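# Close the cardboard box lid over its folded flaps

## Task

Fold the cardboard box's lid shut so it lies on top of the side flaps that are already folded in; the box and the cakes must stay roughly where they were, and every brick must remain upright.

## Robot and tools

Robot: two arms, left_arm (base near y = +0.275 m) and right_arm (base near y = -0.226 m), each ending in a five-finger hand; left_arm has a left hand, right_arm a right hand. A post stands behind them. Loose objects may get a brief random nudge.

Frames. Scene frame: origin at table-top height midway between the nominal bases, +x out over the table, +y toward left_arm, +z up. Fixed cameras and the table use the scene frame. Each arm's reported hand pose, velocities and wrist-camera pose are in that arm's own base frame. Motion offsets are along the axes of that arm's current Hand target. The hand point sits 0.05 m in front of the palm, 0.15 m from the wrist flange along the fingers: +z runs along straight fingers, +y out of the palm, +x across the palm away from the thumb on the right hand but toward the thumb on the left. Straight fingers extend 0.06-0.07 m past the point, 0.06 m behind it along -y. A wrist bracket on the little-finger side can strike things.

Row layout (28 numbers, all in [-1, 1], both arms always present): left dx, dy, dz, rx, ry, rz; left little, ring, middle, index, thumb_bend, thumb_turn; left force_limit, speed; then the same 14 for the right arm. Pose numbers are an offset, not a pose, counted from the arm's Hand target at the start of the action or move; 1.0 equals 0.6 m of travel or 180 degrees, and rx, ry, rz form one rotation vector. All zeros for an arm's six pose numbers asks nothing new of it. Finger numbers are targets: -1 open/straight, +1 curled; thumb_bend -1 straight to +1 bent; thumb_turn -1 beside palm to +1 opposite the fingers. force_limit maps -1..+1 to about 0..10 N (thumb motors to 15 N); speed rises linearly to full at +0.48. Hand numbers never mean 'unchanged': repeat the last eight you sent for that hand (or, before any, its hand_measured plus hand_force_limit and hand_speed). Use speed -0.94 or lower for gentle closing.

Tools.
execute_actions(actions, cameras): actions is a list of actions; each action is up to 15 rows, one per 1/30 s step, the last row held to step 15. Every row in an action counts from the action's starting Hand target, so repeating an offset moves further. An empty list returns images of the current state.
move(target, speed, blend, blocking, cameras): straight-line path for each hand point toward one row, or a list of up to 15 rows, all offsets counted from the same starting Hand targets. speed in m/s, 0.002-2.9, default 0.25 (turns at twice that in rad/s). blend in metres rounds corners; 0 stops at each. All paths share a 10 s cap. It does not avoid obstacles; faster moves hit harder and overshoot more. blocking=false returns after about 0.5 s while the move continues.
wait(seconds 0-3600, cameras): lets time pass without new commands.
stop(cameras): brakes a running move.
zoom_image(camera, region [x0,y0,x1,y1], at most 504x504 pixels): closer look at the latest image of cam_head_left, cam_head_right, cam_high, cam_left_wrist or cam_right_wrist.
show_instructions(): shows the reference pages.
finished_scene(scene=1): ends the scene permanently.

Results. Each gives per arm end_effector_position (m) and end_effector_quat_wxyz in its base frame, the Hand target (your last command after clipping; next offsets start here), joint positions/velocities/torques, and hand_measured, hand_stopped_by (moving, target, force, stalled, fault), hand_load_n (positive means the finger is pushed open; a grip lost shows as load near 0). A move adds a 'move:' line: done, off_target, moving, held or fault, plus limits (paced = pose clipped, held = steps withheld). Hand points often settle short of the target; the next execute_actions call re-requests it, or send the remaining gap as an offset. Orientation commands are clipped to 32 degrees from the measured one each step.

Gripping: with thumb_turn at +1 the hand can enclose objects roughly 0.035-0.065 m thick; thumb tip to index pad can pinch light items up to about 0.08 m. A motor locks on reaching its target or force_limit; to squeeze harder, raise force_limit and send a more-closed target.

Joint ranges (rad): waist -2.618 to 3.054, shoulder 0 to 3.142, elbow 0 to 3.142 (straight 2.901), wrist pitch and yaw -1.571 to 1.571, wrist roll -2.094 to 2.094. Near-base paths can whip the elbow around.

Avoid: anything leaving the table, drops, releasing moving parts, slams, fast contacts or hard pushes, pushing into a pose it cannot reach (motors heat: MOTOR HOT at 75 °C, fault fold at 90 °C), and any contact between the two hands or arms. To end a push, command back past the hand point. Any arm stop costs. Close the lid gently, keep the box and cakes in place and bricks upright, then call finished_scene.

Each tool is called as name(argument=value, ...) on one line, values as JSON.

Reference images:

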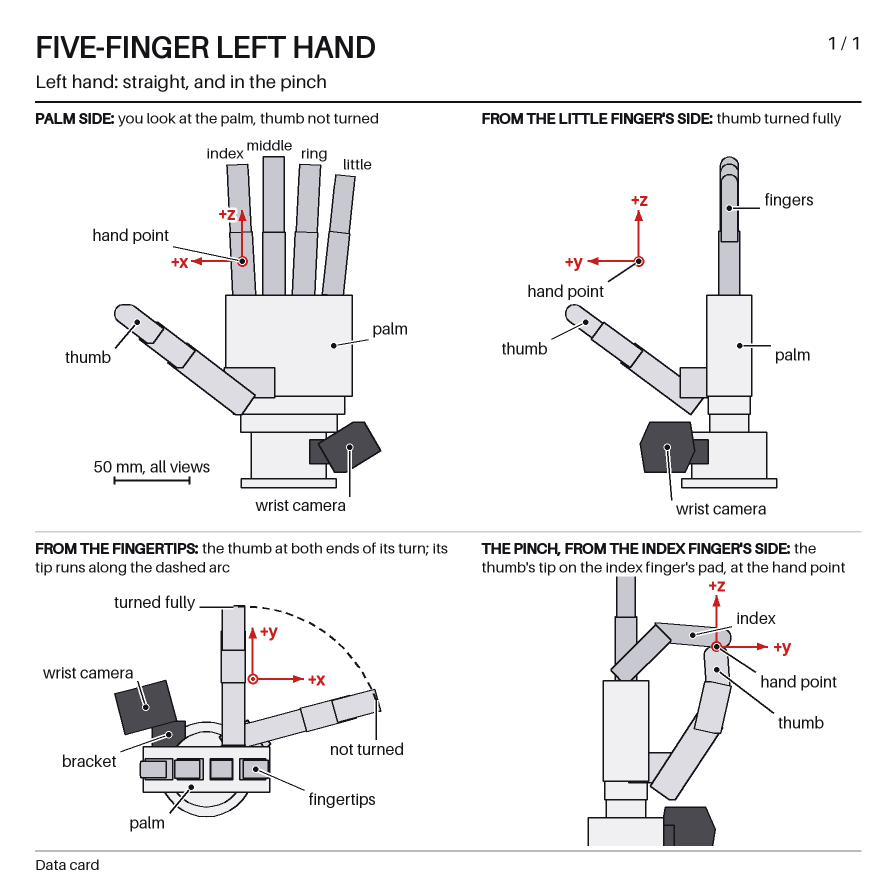

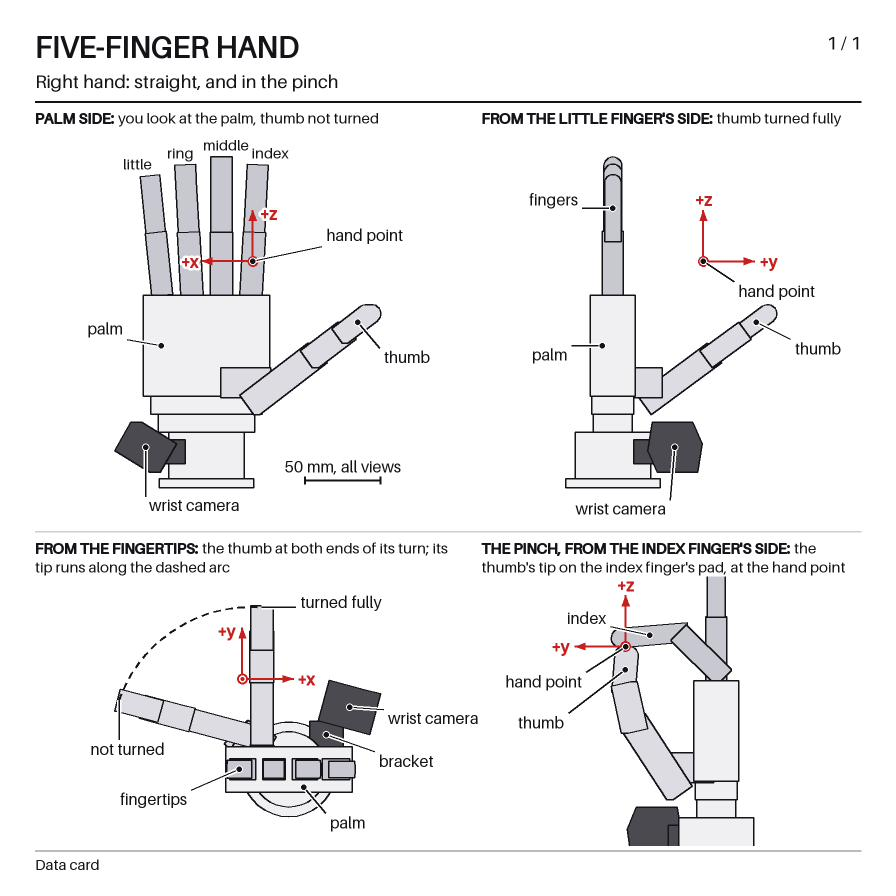

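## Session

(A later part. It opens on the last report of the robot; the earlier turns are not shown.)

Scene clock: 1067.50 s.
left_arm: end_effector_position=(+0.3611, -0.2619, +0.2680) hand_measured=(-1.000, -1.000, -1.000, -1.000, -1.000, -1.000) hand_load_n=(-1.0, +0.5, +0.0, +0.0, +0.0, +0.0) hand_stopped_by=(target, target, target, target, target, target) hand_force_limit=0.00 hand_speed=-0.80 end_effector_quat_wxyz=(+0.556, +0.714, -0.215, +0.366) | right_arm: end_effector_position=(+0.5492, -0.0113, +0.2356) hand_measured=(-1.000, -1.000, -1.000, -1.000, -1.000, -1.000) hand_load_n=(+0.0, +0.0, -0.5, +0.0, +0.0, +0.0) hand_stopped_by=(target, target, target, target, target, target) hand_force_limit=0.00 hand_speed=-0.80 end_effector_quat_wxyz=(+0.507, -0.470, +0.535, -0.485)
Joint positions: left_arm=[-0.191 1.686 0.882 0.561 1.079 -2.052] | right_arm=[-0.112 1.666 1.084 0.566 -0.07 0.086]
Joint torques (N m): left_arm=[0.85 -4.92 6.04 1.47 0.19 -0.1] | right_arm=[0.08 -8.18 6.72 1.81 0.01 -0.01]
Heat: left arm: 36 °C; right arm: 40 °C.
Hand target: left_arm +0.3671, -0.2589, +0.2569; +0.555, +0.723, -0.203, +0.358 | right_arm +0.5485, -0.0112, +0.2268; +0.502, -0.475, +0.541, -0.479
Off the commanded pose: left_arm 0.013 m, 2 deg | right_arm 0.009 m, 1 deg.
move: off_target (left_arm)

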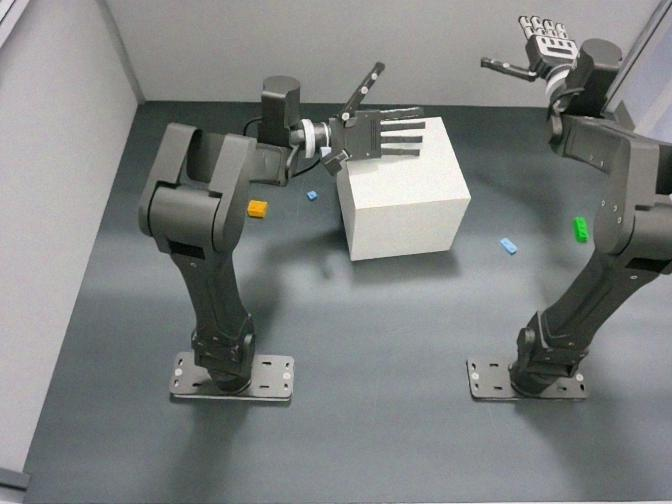

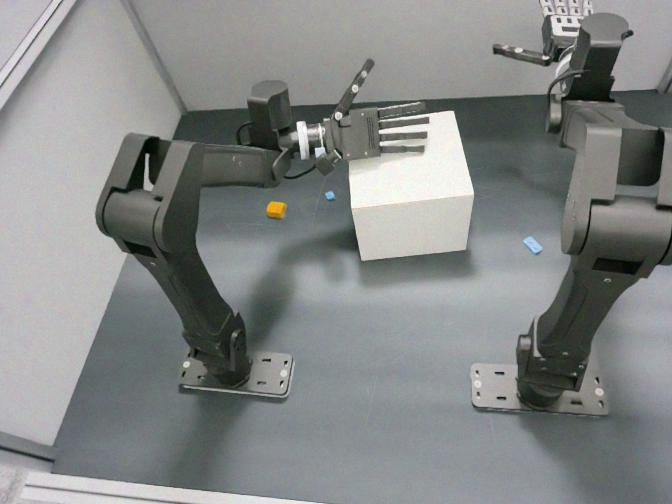

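zoom_image(camera="cam_head_left", region=[330, 100, 480, 220])

zoom_image(camera="cam_head_right", region=[330, 90, 490, 220])

Scaled by 3.360 from the camera's image (finer frame: 960x720).

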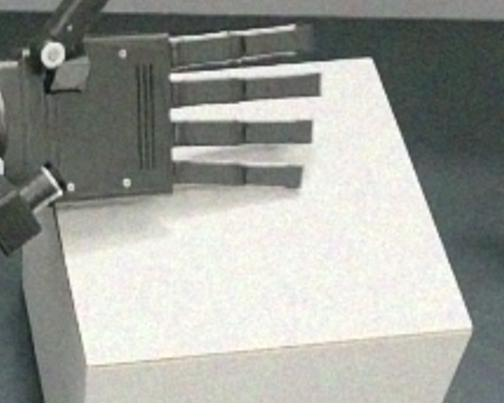

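Scaled by 3.150 from the camera's image (finer frame: 960x720).

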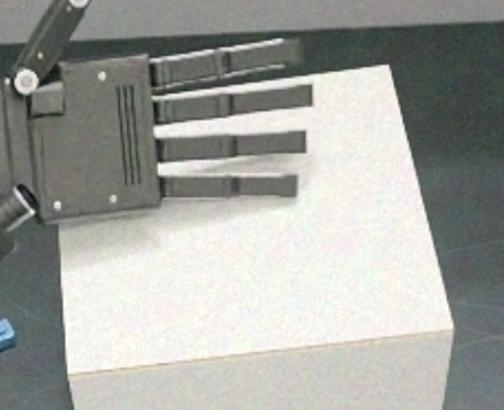

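move(target=[0.0620, 0.0547, -0.0106, 0, 0, 0, -1, -1, -1, -1, -1, -1, 0.0, -0.8, 0, 0, 0, 0, 0, 0, -1, -1, -1, -1, -1, -1, 0.0, -0.8], speed=0.05, cameras=["cam_head_left", "cam_head_right", "cam_high"])

zoom_image(camera="cam_head_left", region=[330, 80, 480, 220])

zoom_image(camera="cam_high", region=[350, 170, 500, 320])

Scene clock: 1099.07 s.
left_arm: end_effector_position=(+0.3645, -0.2624, +0.2973) hand_measured=(-1.000, -1.000, -1.000, -1.000, -1.000, -1.000) hand_load_n=(+0.0, +0.0, +0.0, +0.0, -0.5, +0.0) hand_stopped_by=(target, target, target, target, target, target) hand_force_limit=0.00 hand_speed=-0.80 end_effector_quat_wxyz=(+0.559, +0.726, -0.201, +0.347) | right_arm: end_effector_position=(+0.5492, -0.0113, +0.2356) hand_measured=(-1.000, -1.000, -1.000, -1.000, -1.000, -1.000) hand_load_n=(+0.0, +0.0, +0.0, +0.0, +0.0, +0.0) hand_stopped_by=(target, target, target, target, target, target) hand_force_limit=0.00 hand_speed=-0.80 end_effector_quat_wxyz=(+0.507, -0.470, +0.535, -0.485)
Joint positions: left_arm=[-0.191 1.625 0.974 0.364 1.079 -2.061] | right_arm=[-0.112 1.666 1.084 0.566 -0.07 0.086]
Joint torques (N m): left_arm=[0.76 -7.47 8.84 1.34 0.17 0.02] | right_arm=[0.06 -8.13 6.64 1.84 -0.04 -0.01]
Heat: left arm: 34 °C; right arm: 40 °C.
Hand target: left_arm +0.3671, -0.2589, +0.3070; +0.555, +0.723, -0.203, +0.358 | right_arm +0.5485, -0.0112, +0.2268; +0.502, -0.475, +0.541, -0.479
Off the commanded pose: left_arm 0.011 m, 1 deg | right_arm 0.009 m, 1 deg.
move: off_target (left_arm)

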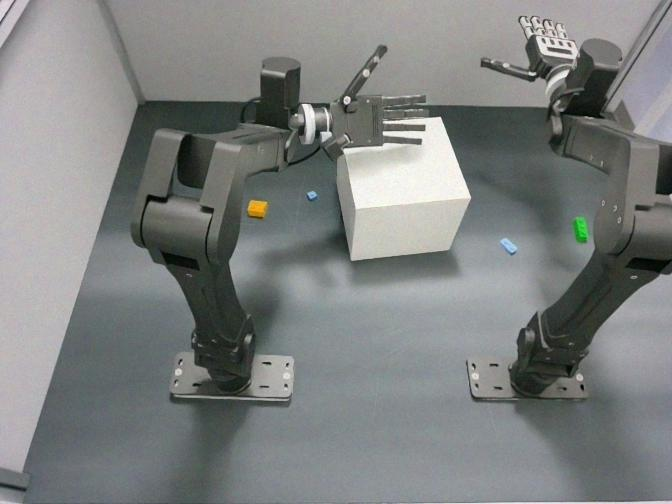

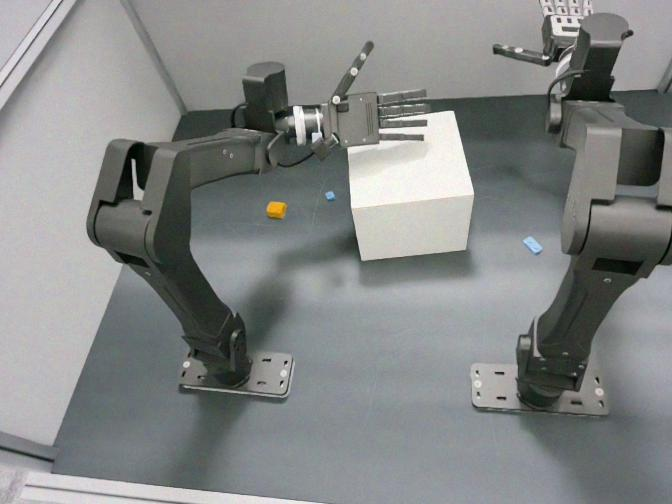

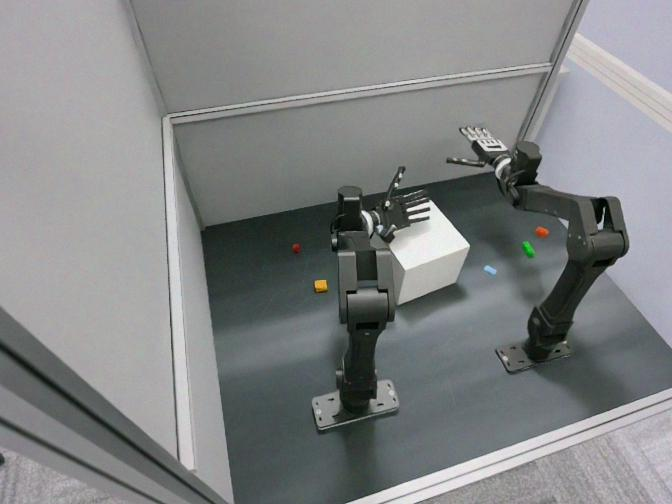

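Scaled by 3.360 from the camera's image (finer frame: 960x720).

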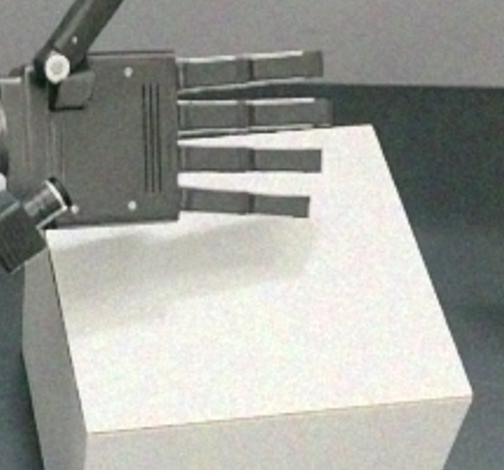

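Scaled by 3.360 from the camera's image (finer frame: 960x720).

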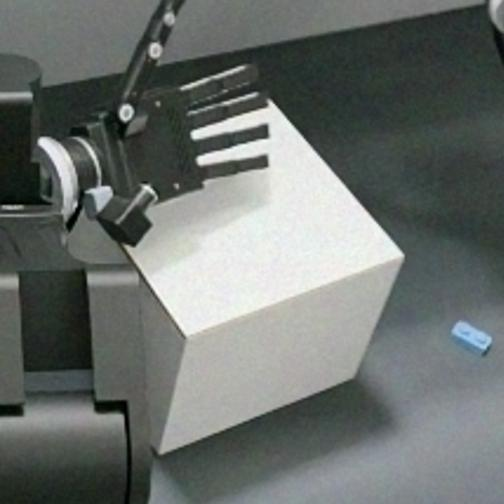

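move(target=[0.0555, 0.0325, -0.1625, 0, 0, 0, -1, -1, -1, -1, -1, -1, 0.0, -0.8, 0, 0, 0, 0, 0, 0, -1, -1, -1, -1, -1, -1, 0.0, -0.8], speed=0.15, cameras=["cam_head_left", "cam_head_right", "cam_high"])

zoom_image(camera="cam_head_left", region=[320, 80, 480, 220])

zoom_image(camera="cam_head_right", region=[330, 80, 490, 220])

zoom_image(camera="cam_high", region=[350, 180, 480, 310])

Scene clock: 1116.77 s.
left_arm: end_effector_position=(+0.3447, -0.1719, +0.3533) hand_measured=(-1.000, -1.000, -1.000, -1.000, -1.000, -1.000) hand_load_n=(+0.0, +0.0, +0.0, +0.0, +0.0, +0.0) hand_stopped_by=(target, target, target, target, target, target) hand_force_limit=0.00 hand_speed=-0.80 end_effector_quat_wxyz=(+0.557, +0.723, -0.201, +0.356) | right_arm: end_effector_position=(+0.5492, -0.0113, +0.2356) hand_measured=(-1.000, -1.000, -1.000, -1.000, -1.000, -1.000) hand_load_n=(+0.0, +0.0, +0.0, +0.0, +0.0, +0.0) hand_stopped_by=(target, target, target, target, target, target) hand_force_limit=0.00 hand_speed=-0.80 end_effector_quat_wxyz=(+0.507, -0.470, +0.535, -0.485)
Joint positions: left_arm=[0.084 1.481 1.128 -0.188 1.323 -1.775] | right_arm=[-0.112 1.666 1.084 0.566 -0.07 0.086]
Joint torques (N m): left_arm=[0.51 -5.01 9.16 1.14 0.45 0.05] | right_arm=[-0.03 -8.06 6.65 1.91 0.03 0]
Heat: left arm: 34 °C; right arm: 40 °C.
Hand target: left_arm +0.3471, -0.1690, +0.3568; +0.555, +0.723, -0.203, +0.358 | right_arm +0.5485, -0.0112, +0.2268; +0.502, -0.475, +0.541, -0.479
Off the commanded pose: left_arm 0.005 m, 0 deg | right_arm 0.009 m, 1 deg.
move: done

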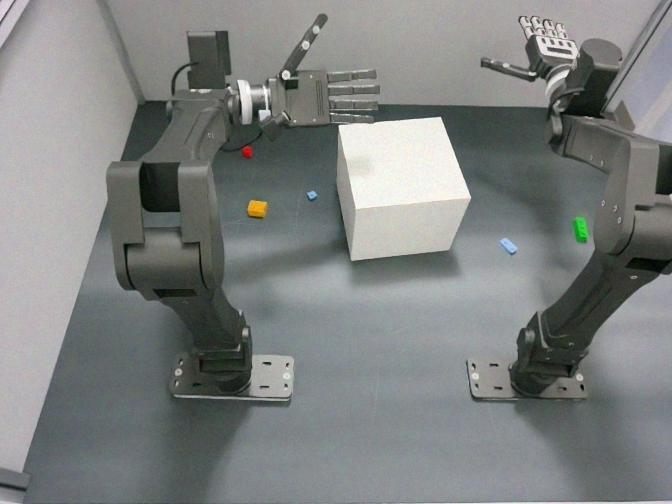

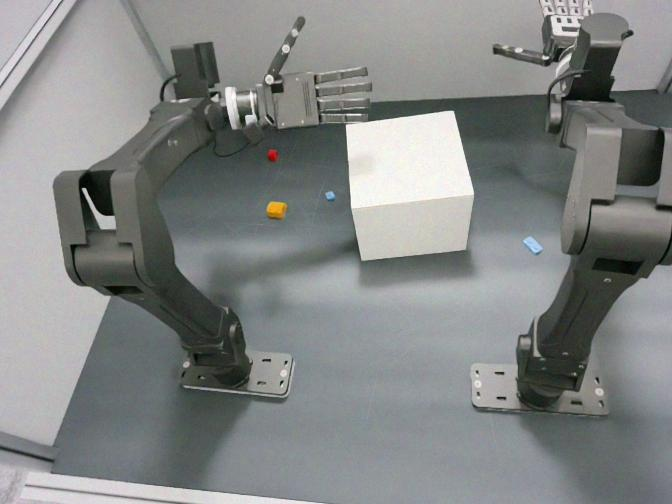

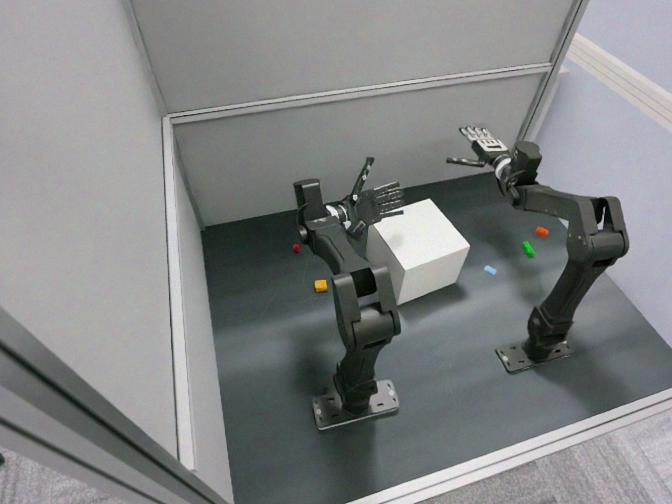

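Scaled by 3.150 from the camera's image (finer frame: 960x720).

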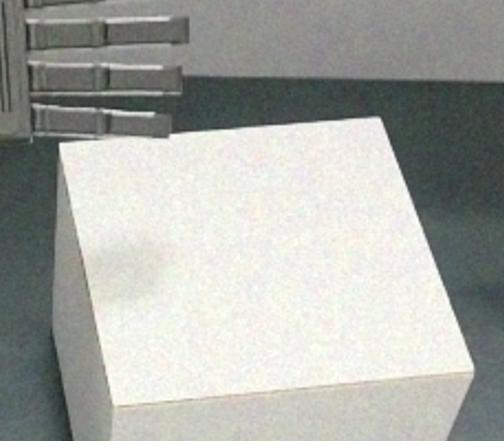

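Scaled by 3.150 from the camera's image (finer frame: 960x720).

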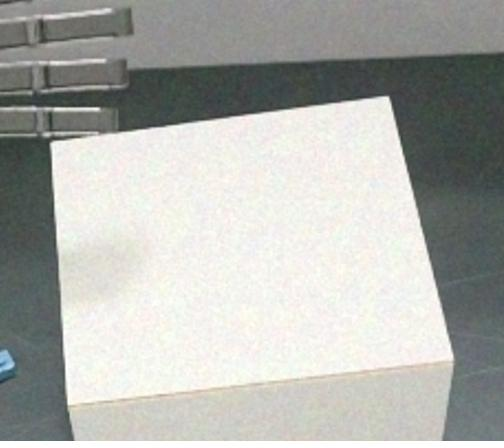

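Scaled by 3.877 from the camera's image (finer frame: 960x720).

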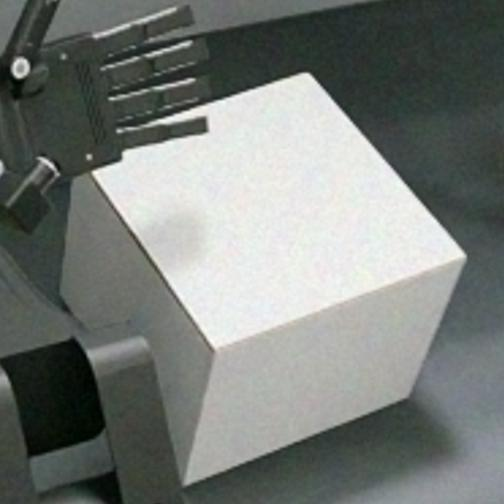

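zoom_image(camera="cam_high", region=[362, 210, 422, 280])

zoom_image(camera="cam_head_left", region=[325, 110, 385, 220])

execute_actions(actions=[], cameras=["cam_left_wrist", "cam_right_wrist"])

Scaled by 7.200 from the camera's image (finer frame: 960x720).

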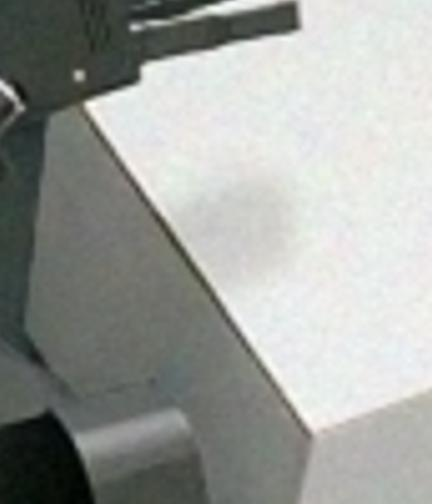

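Scaled by 4.582 from the camera's image (finer frame: 960x720).

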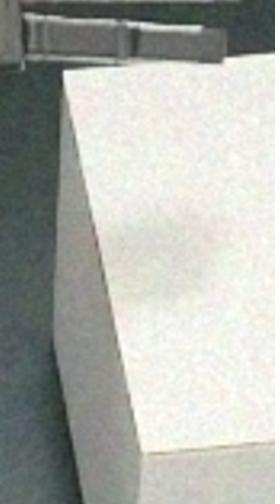

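Scene clock: 1125.90 s.
left_arm: end_effector_position=(+0.3447, -0.1719, +0.3533) hand_measured=(-1.000, -1.000, -1.000, -1.000, -1.000, -1.000) hand_load_n=(+0.0, +0.0, +0.0, +0.0, +0.0, +0.0) hand_stopped_by=(target, target, target, target, target, target) hand_force_limit=0.00 hand_speed=-0.80 end_effector_quat_wxyz=(+0.557, +0.723, -0.201, +0.356) | right_arm: end_effector_position=(+0.5492, -0.0113, +0.2356) hand_measured=(-1.000, -1.000, -1.000, -1.000, -1.000, -1.000) hand_load_n=(+0.0, +0.0, +0.0, +0.0, +0.0, +0.0) hand_stopped_by=(target, target, target, target, target, target) hand_force_limit=0.00 hand_speed=-0.80 end_effector_quat_wxyz=(+0.507, -0.470, +0.535, -0.485)
Joint positions: left_arm=[0.084 1.481 1.128 -0.189 1.323 -1.774] | right_arm=[-0.112 1.666 1.084 0.566 -0.07 0.086]
Joint velocities: within noise
Joint torques (N m): left_arm=[0.99 -4.9 9.16 1.15 0.45 0.08] | right_arm=[0.09 -7.94 6.58 1.85 -0.02 0.01]
Motor temperatures (°C): left_arm=[28 28 35 29 26 26] | right_arm=[24 33 33 40 23 23]
Heat: left arm: 35 °C; right arm: 40 °C.
Hand target: left_arm +0.3471, -0.1690, +0.3568; +0.555, +0.723, -0.203, +0.358 | right_arm +0.5485, -0.0112, +0.2268; +0.502, -0.475, +0.541, -0.479
Off the commanded pose: left_arm 0.005 m, 0 deg | right_arm 0.009 m, 1 deg.
camera_calibration:
cam_left_wrist: T_world_to_cam=[[0.82368, 0.32895, -0.4619, -0.06531], [0.22297, 0.56106, 0.79718, -0.27181], [0.52138, -0.75961, 0.38878, -0.33578]] pos_world=[0.28947, -0.08108, 0.31706]
Images, in order (width x height): cam_left_wrist 672x504, cam_right_wrist 672x504.

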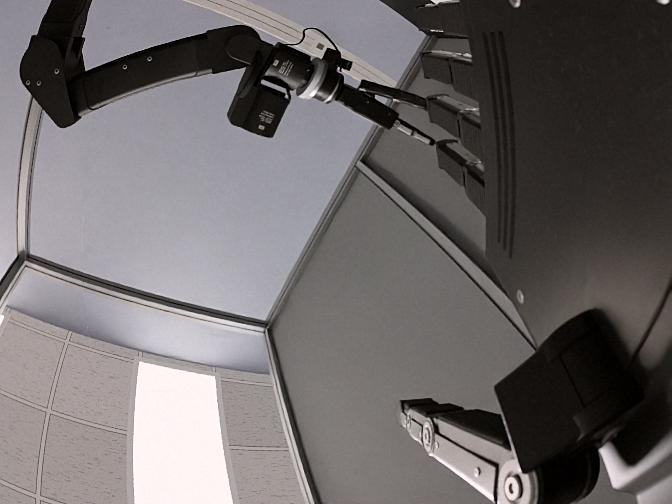

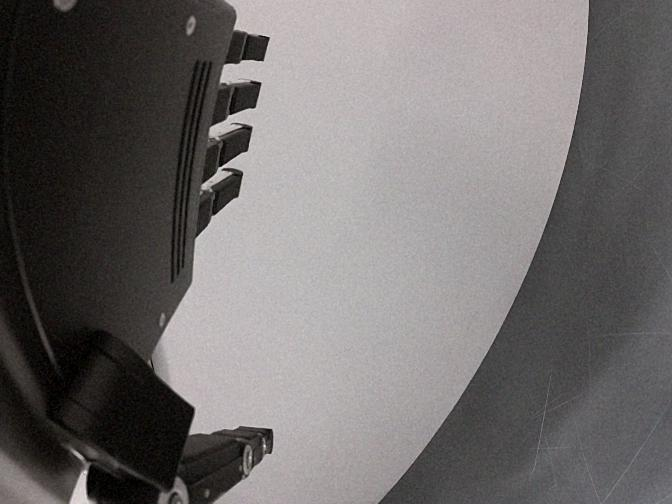

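finished_scene()

The scene is finished: the task was done.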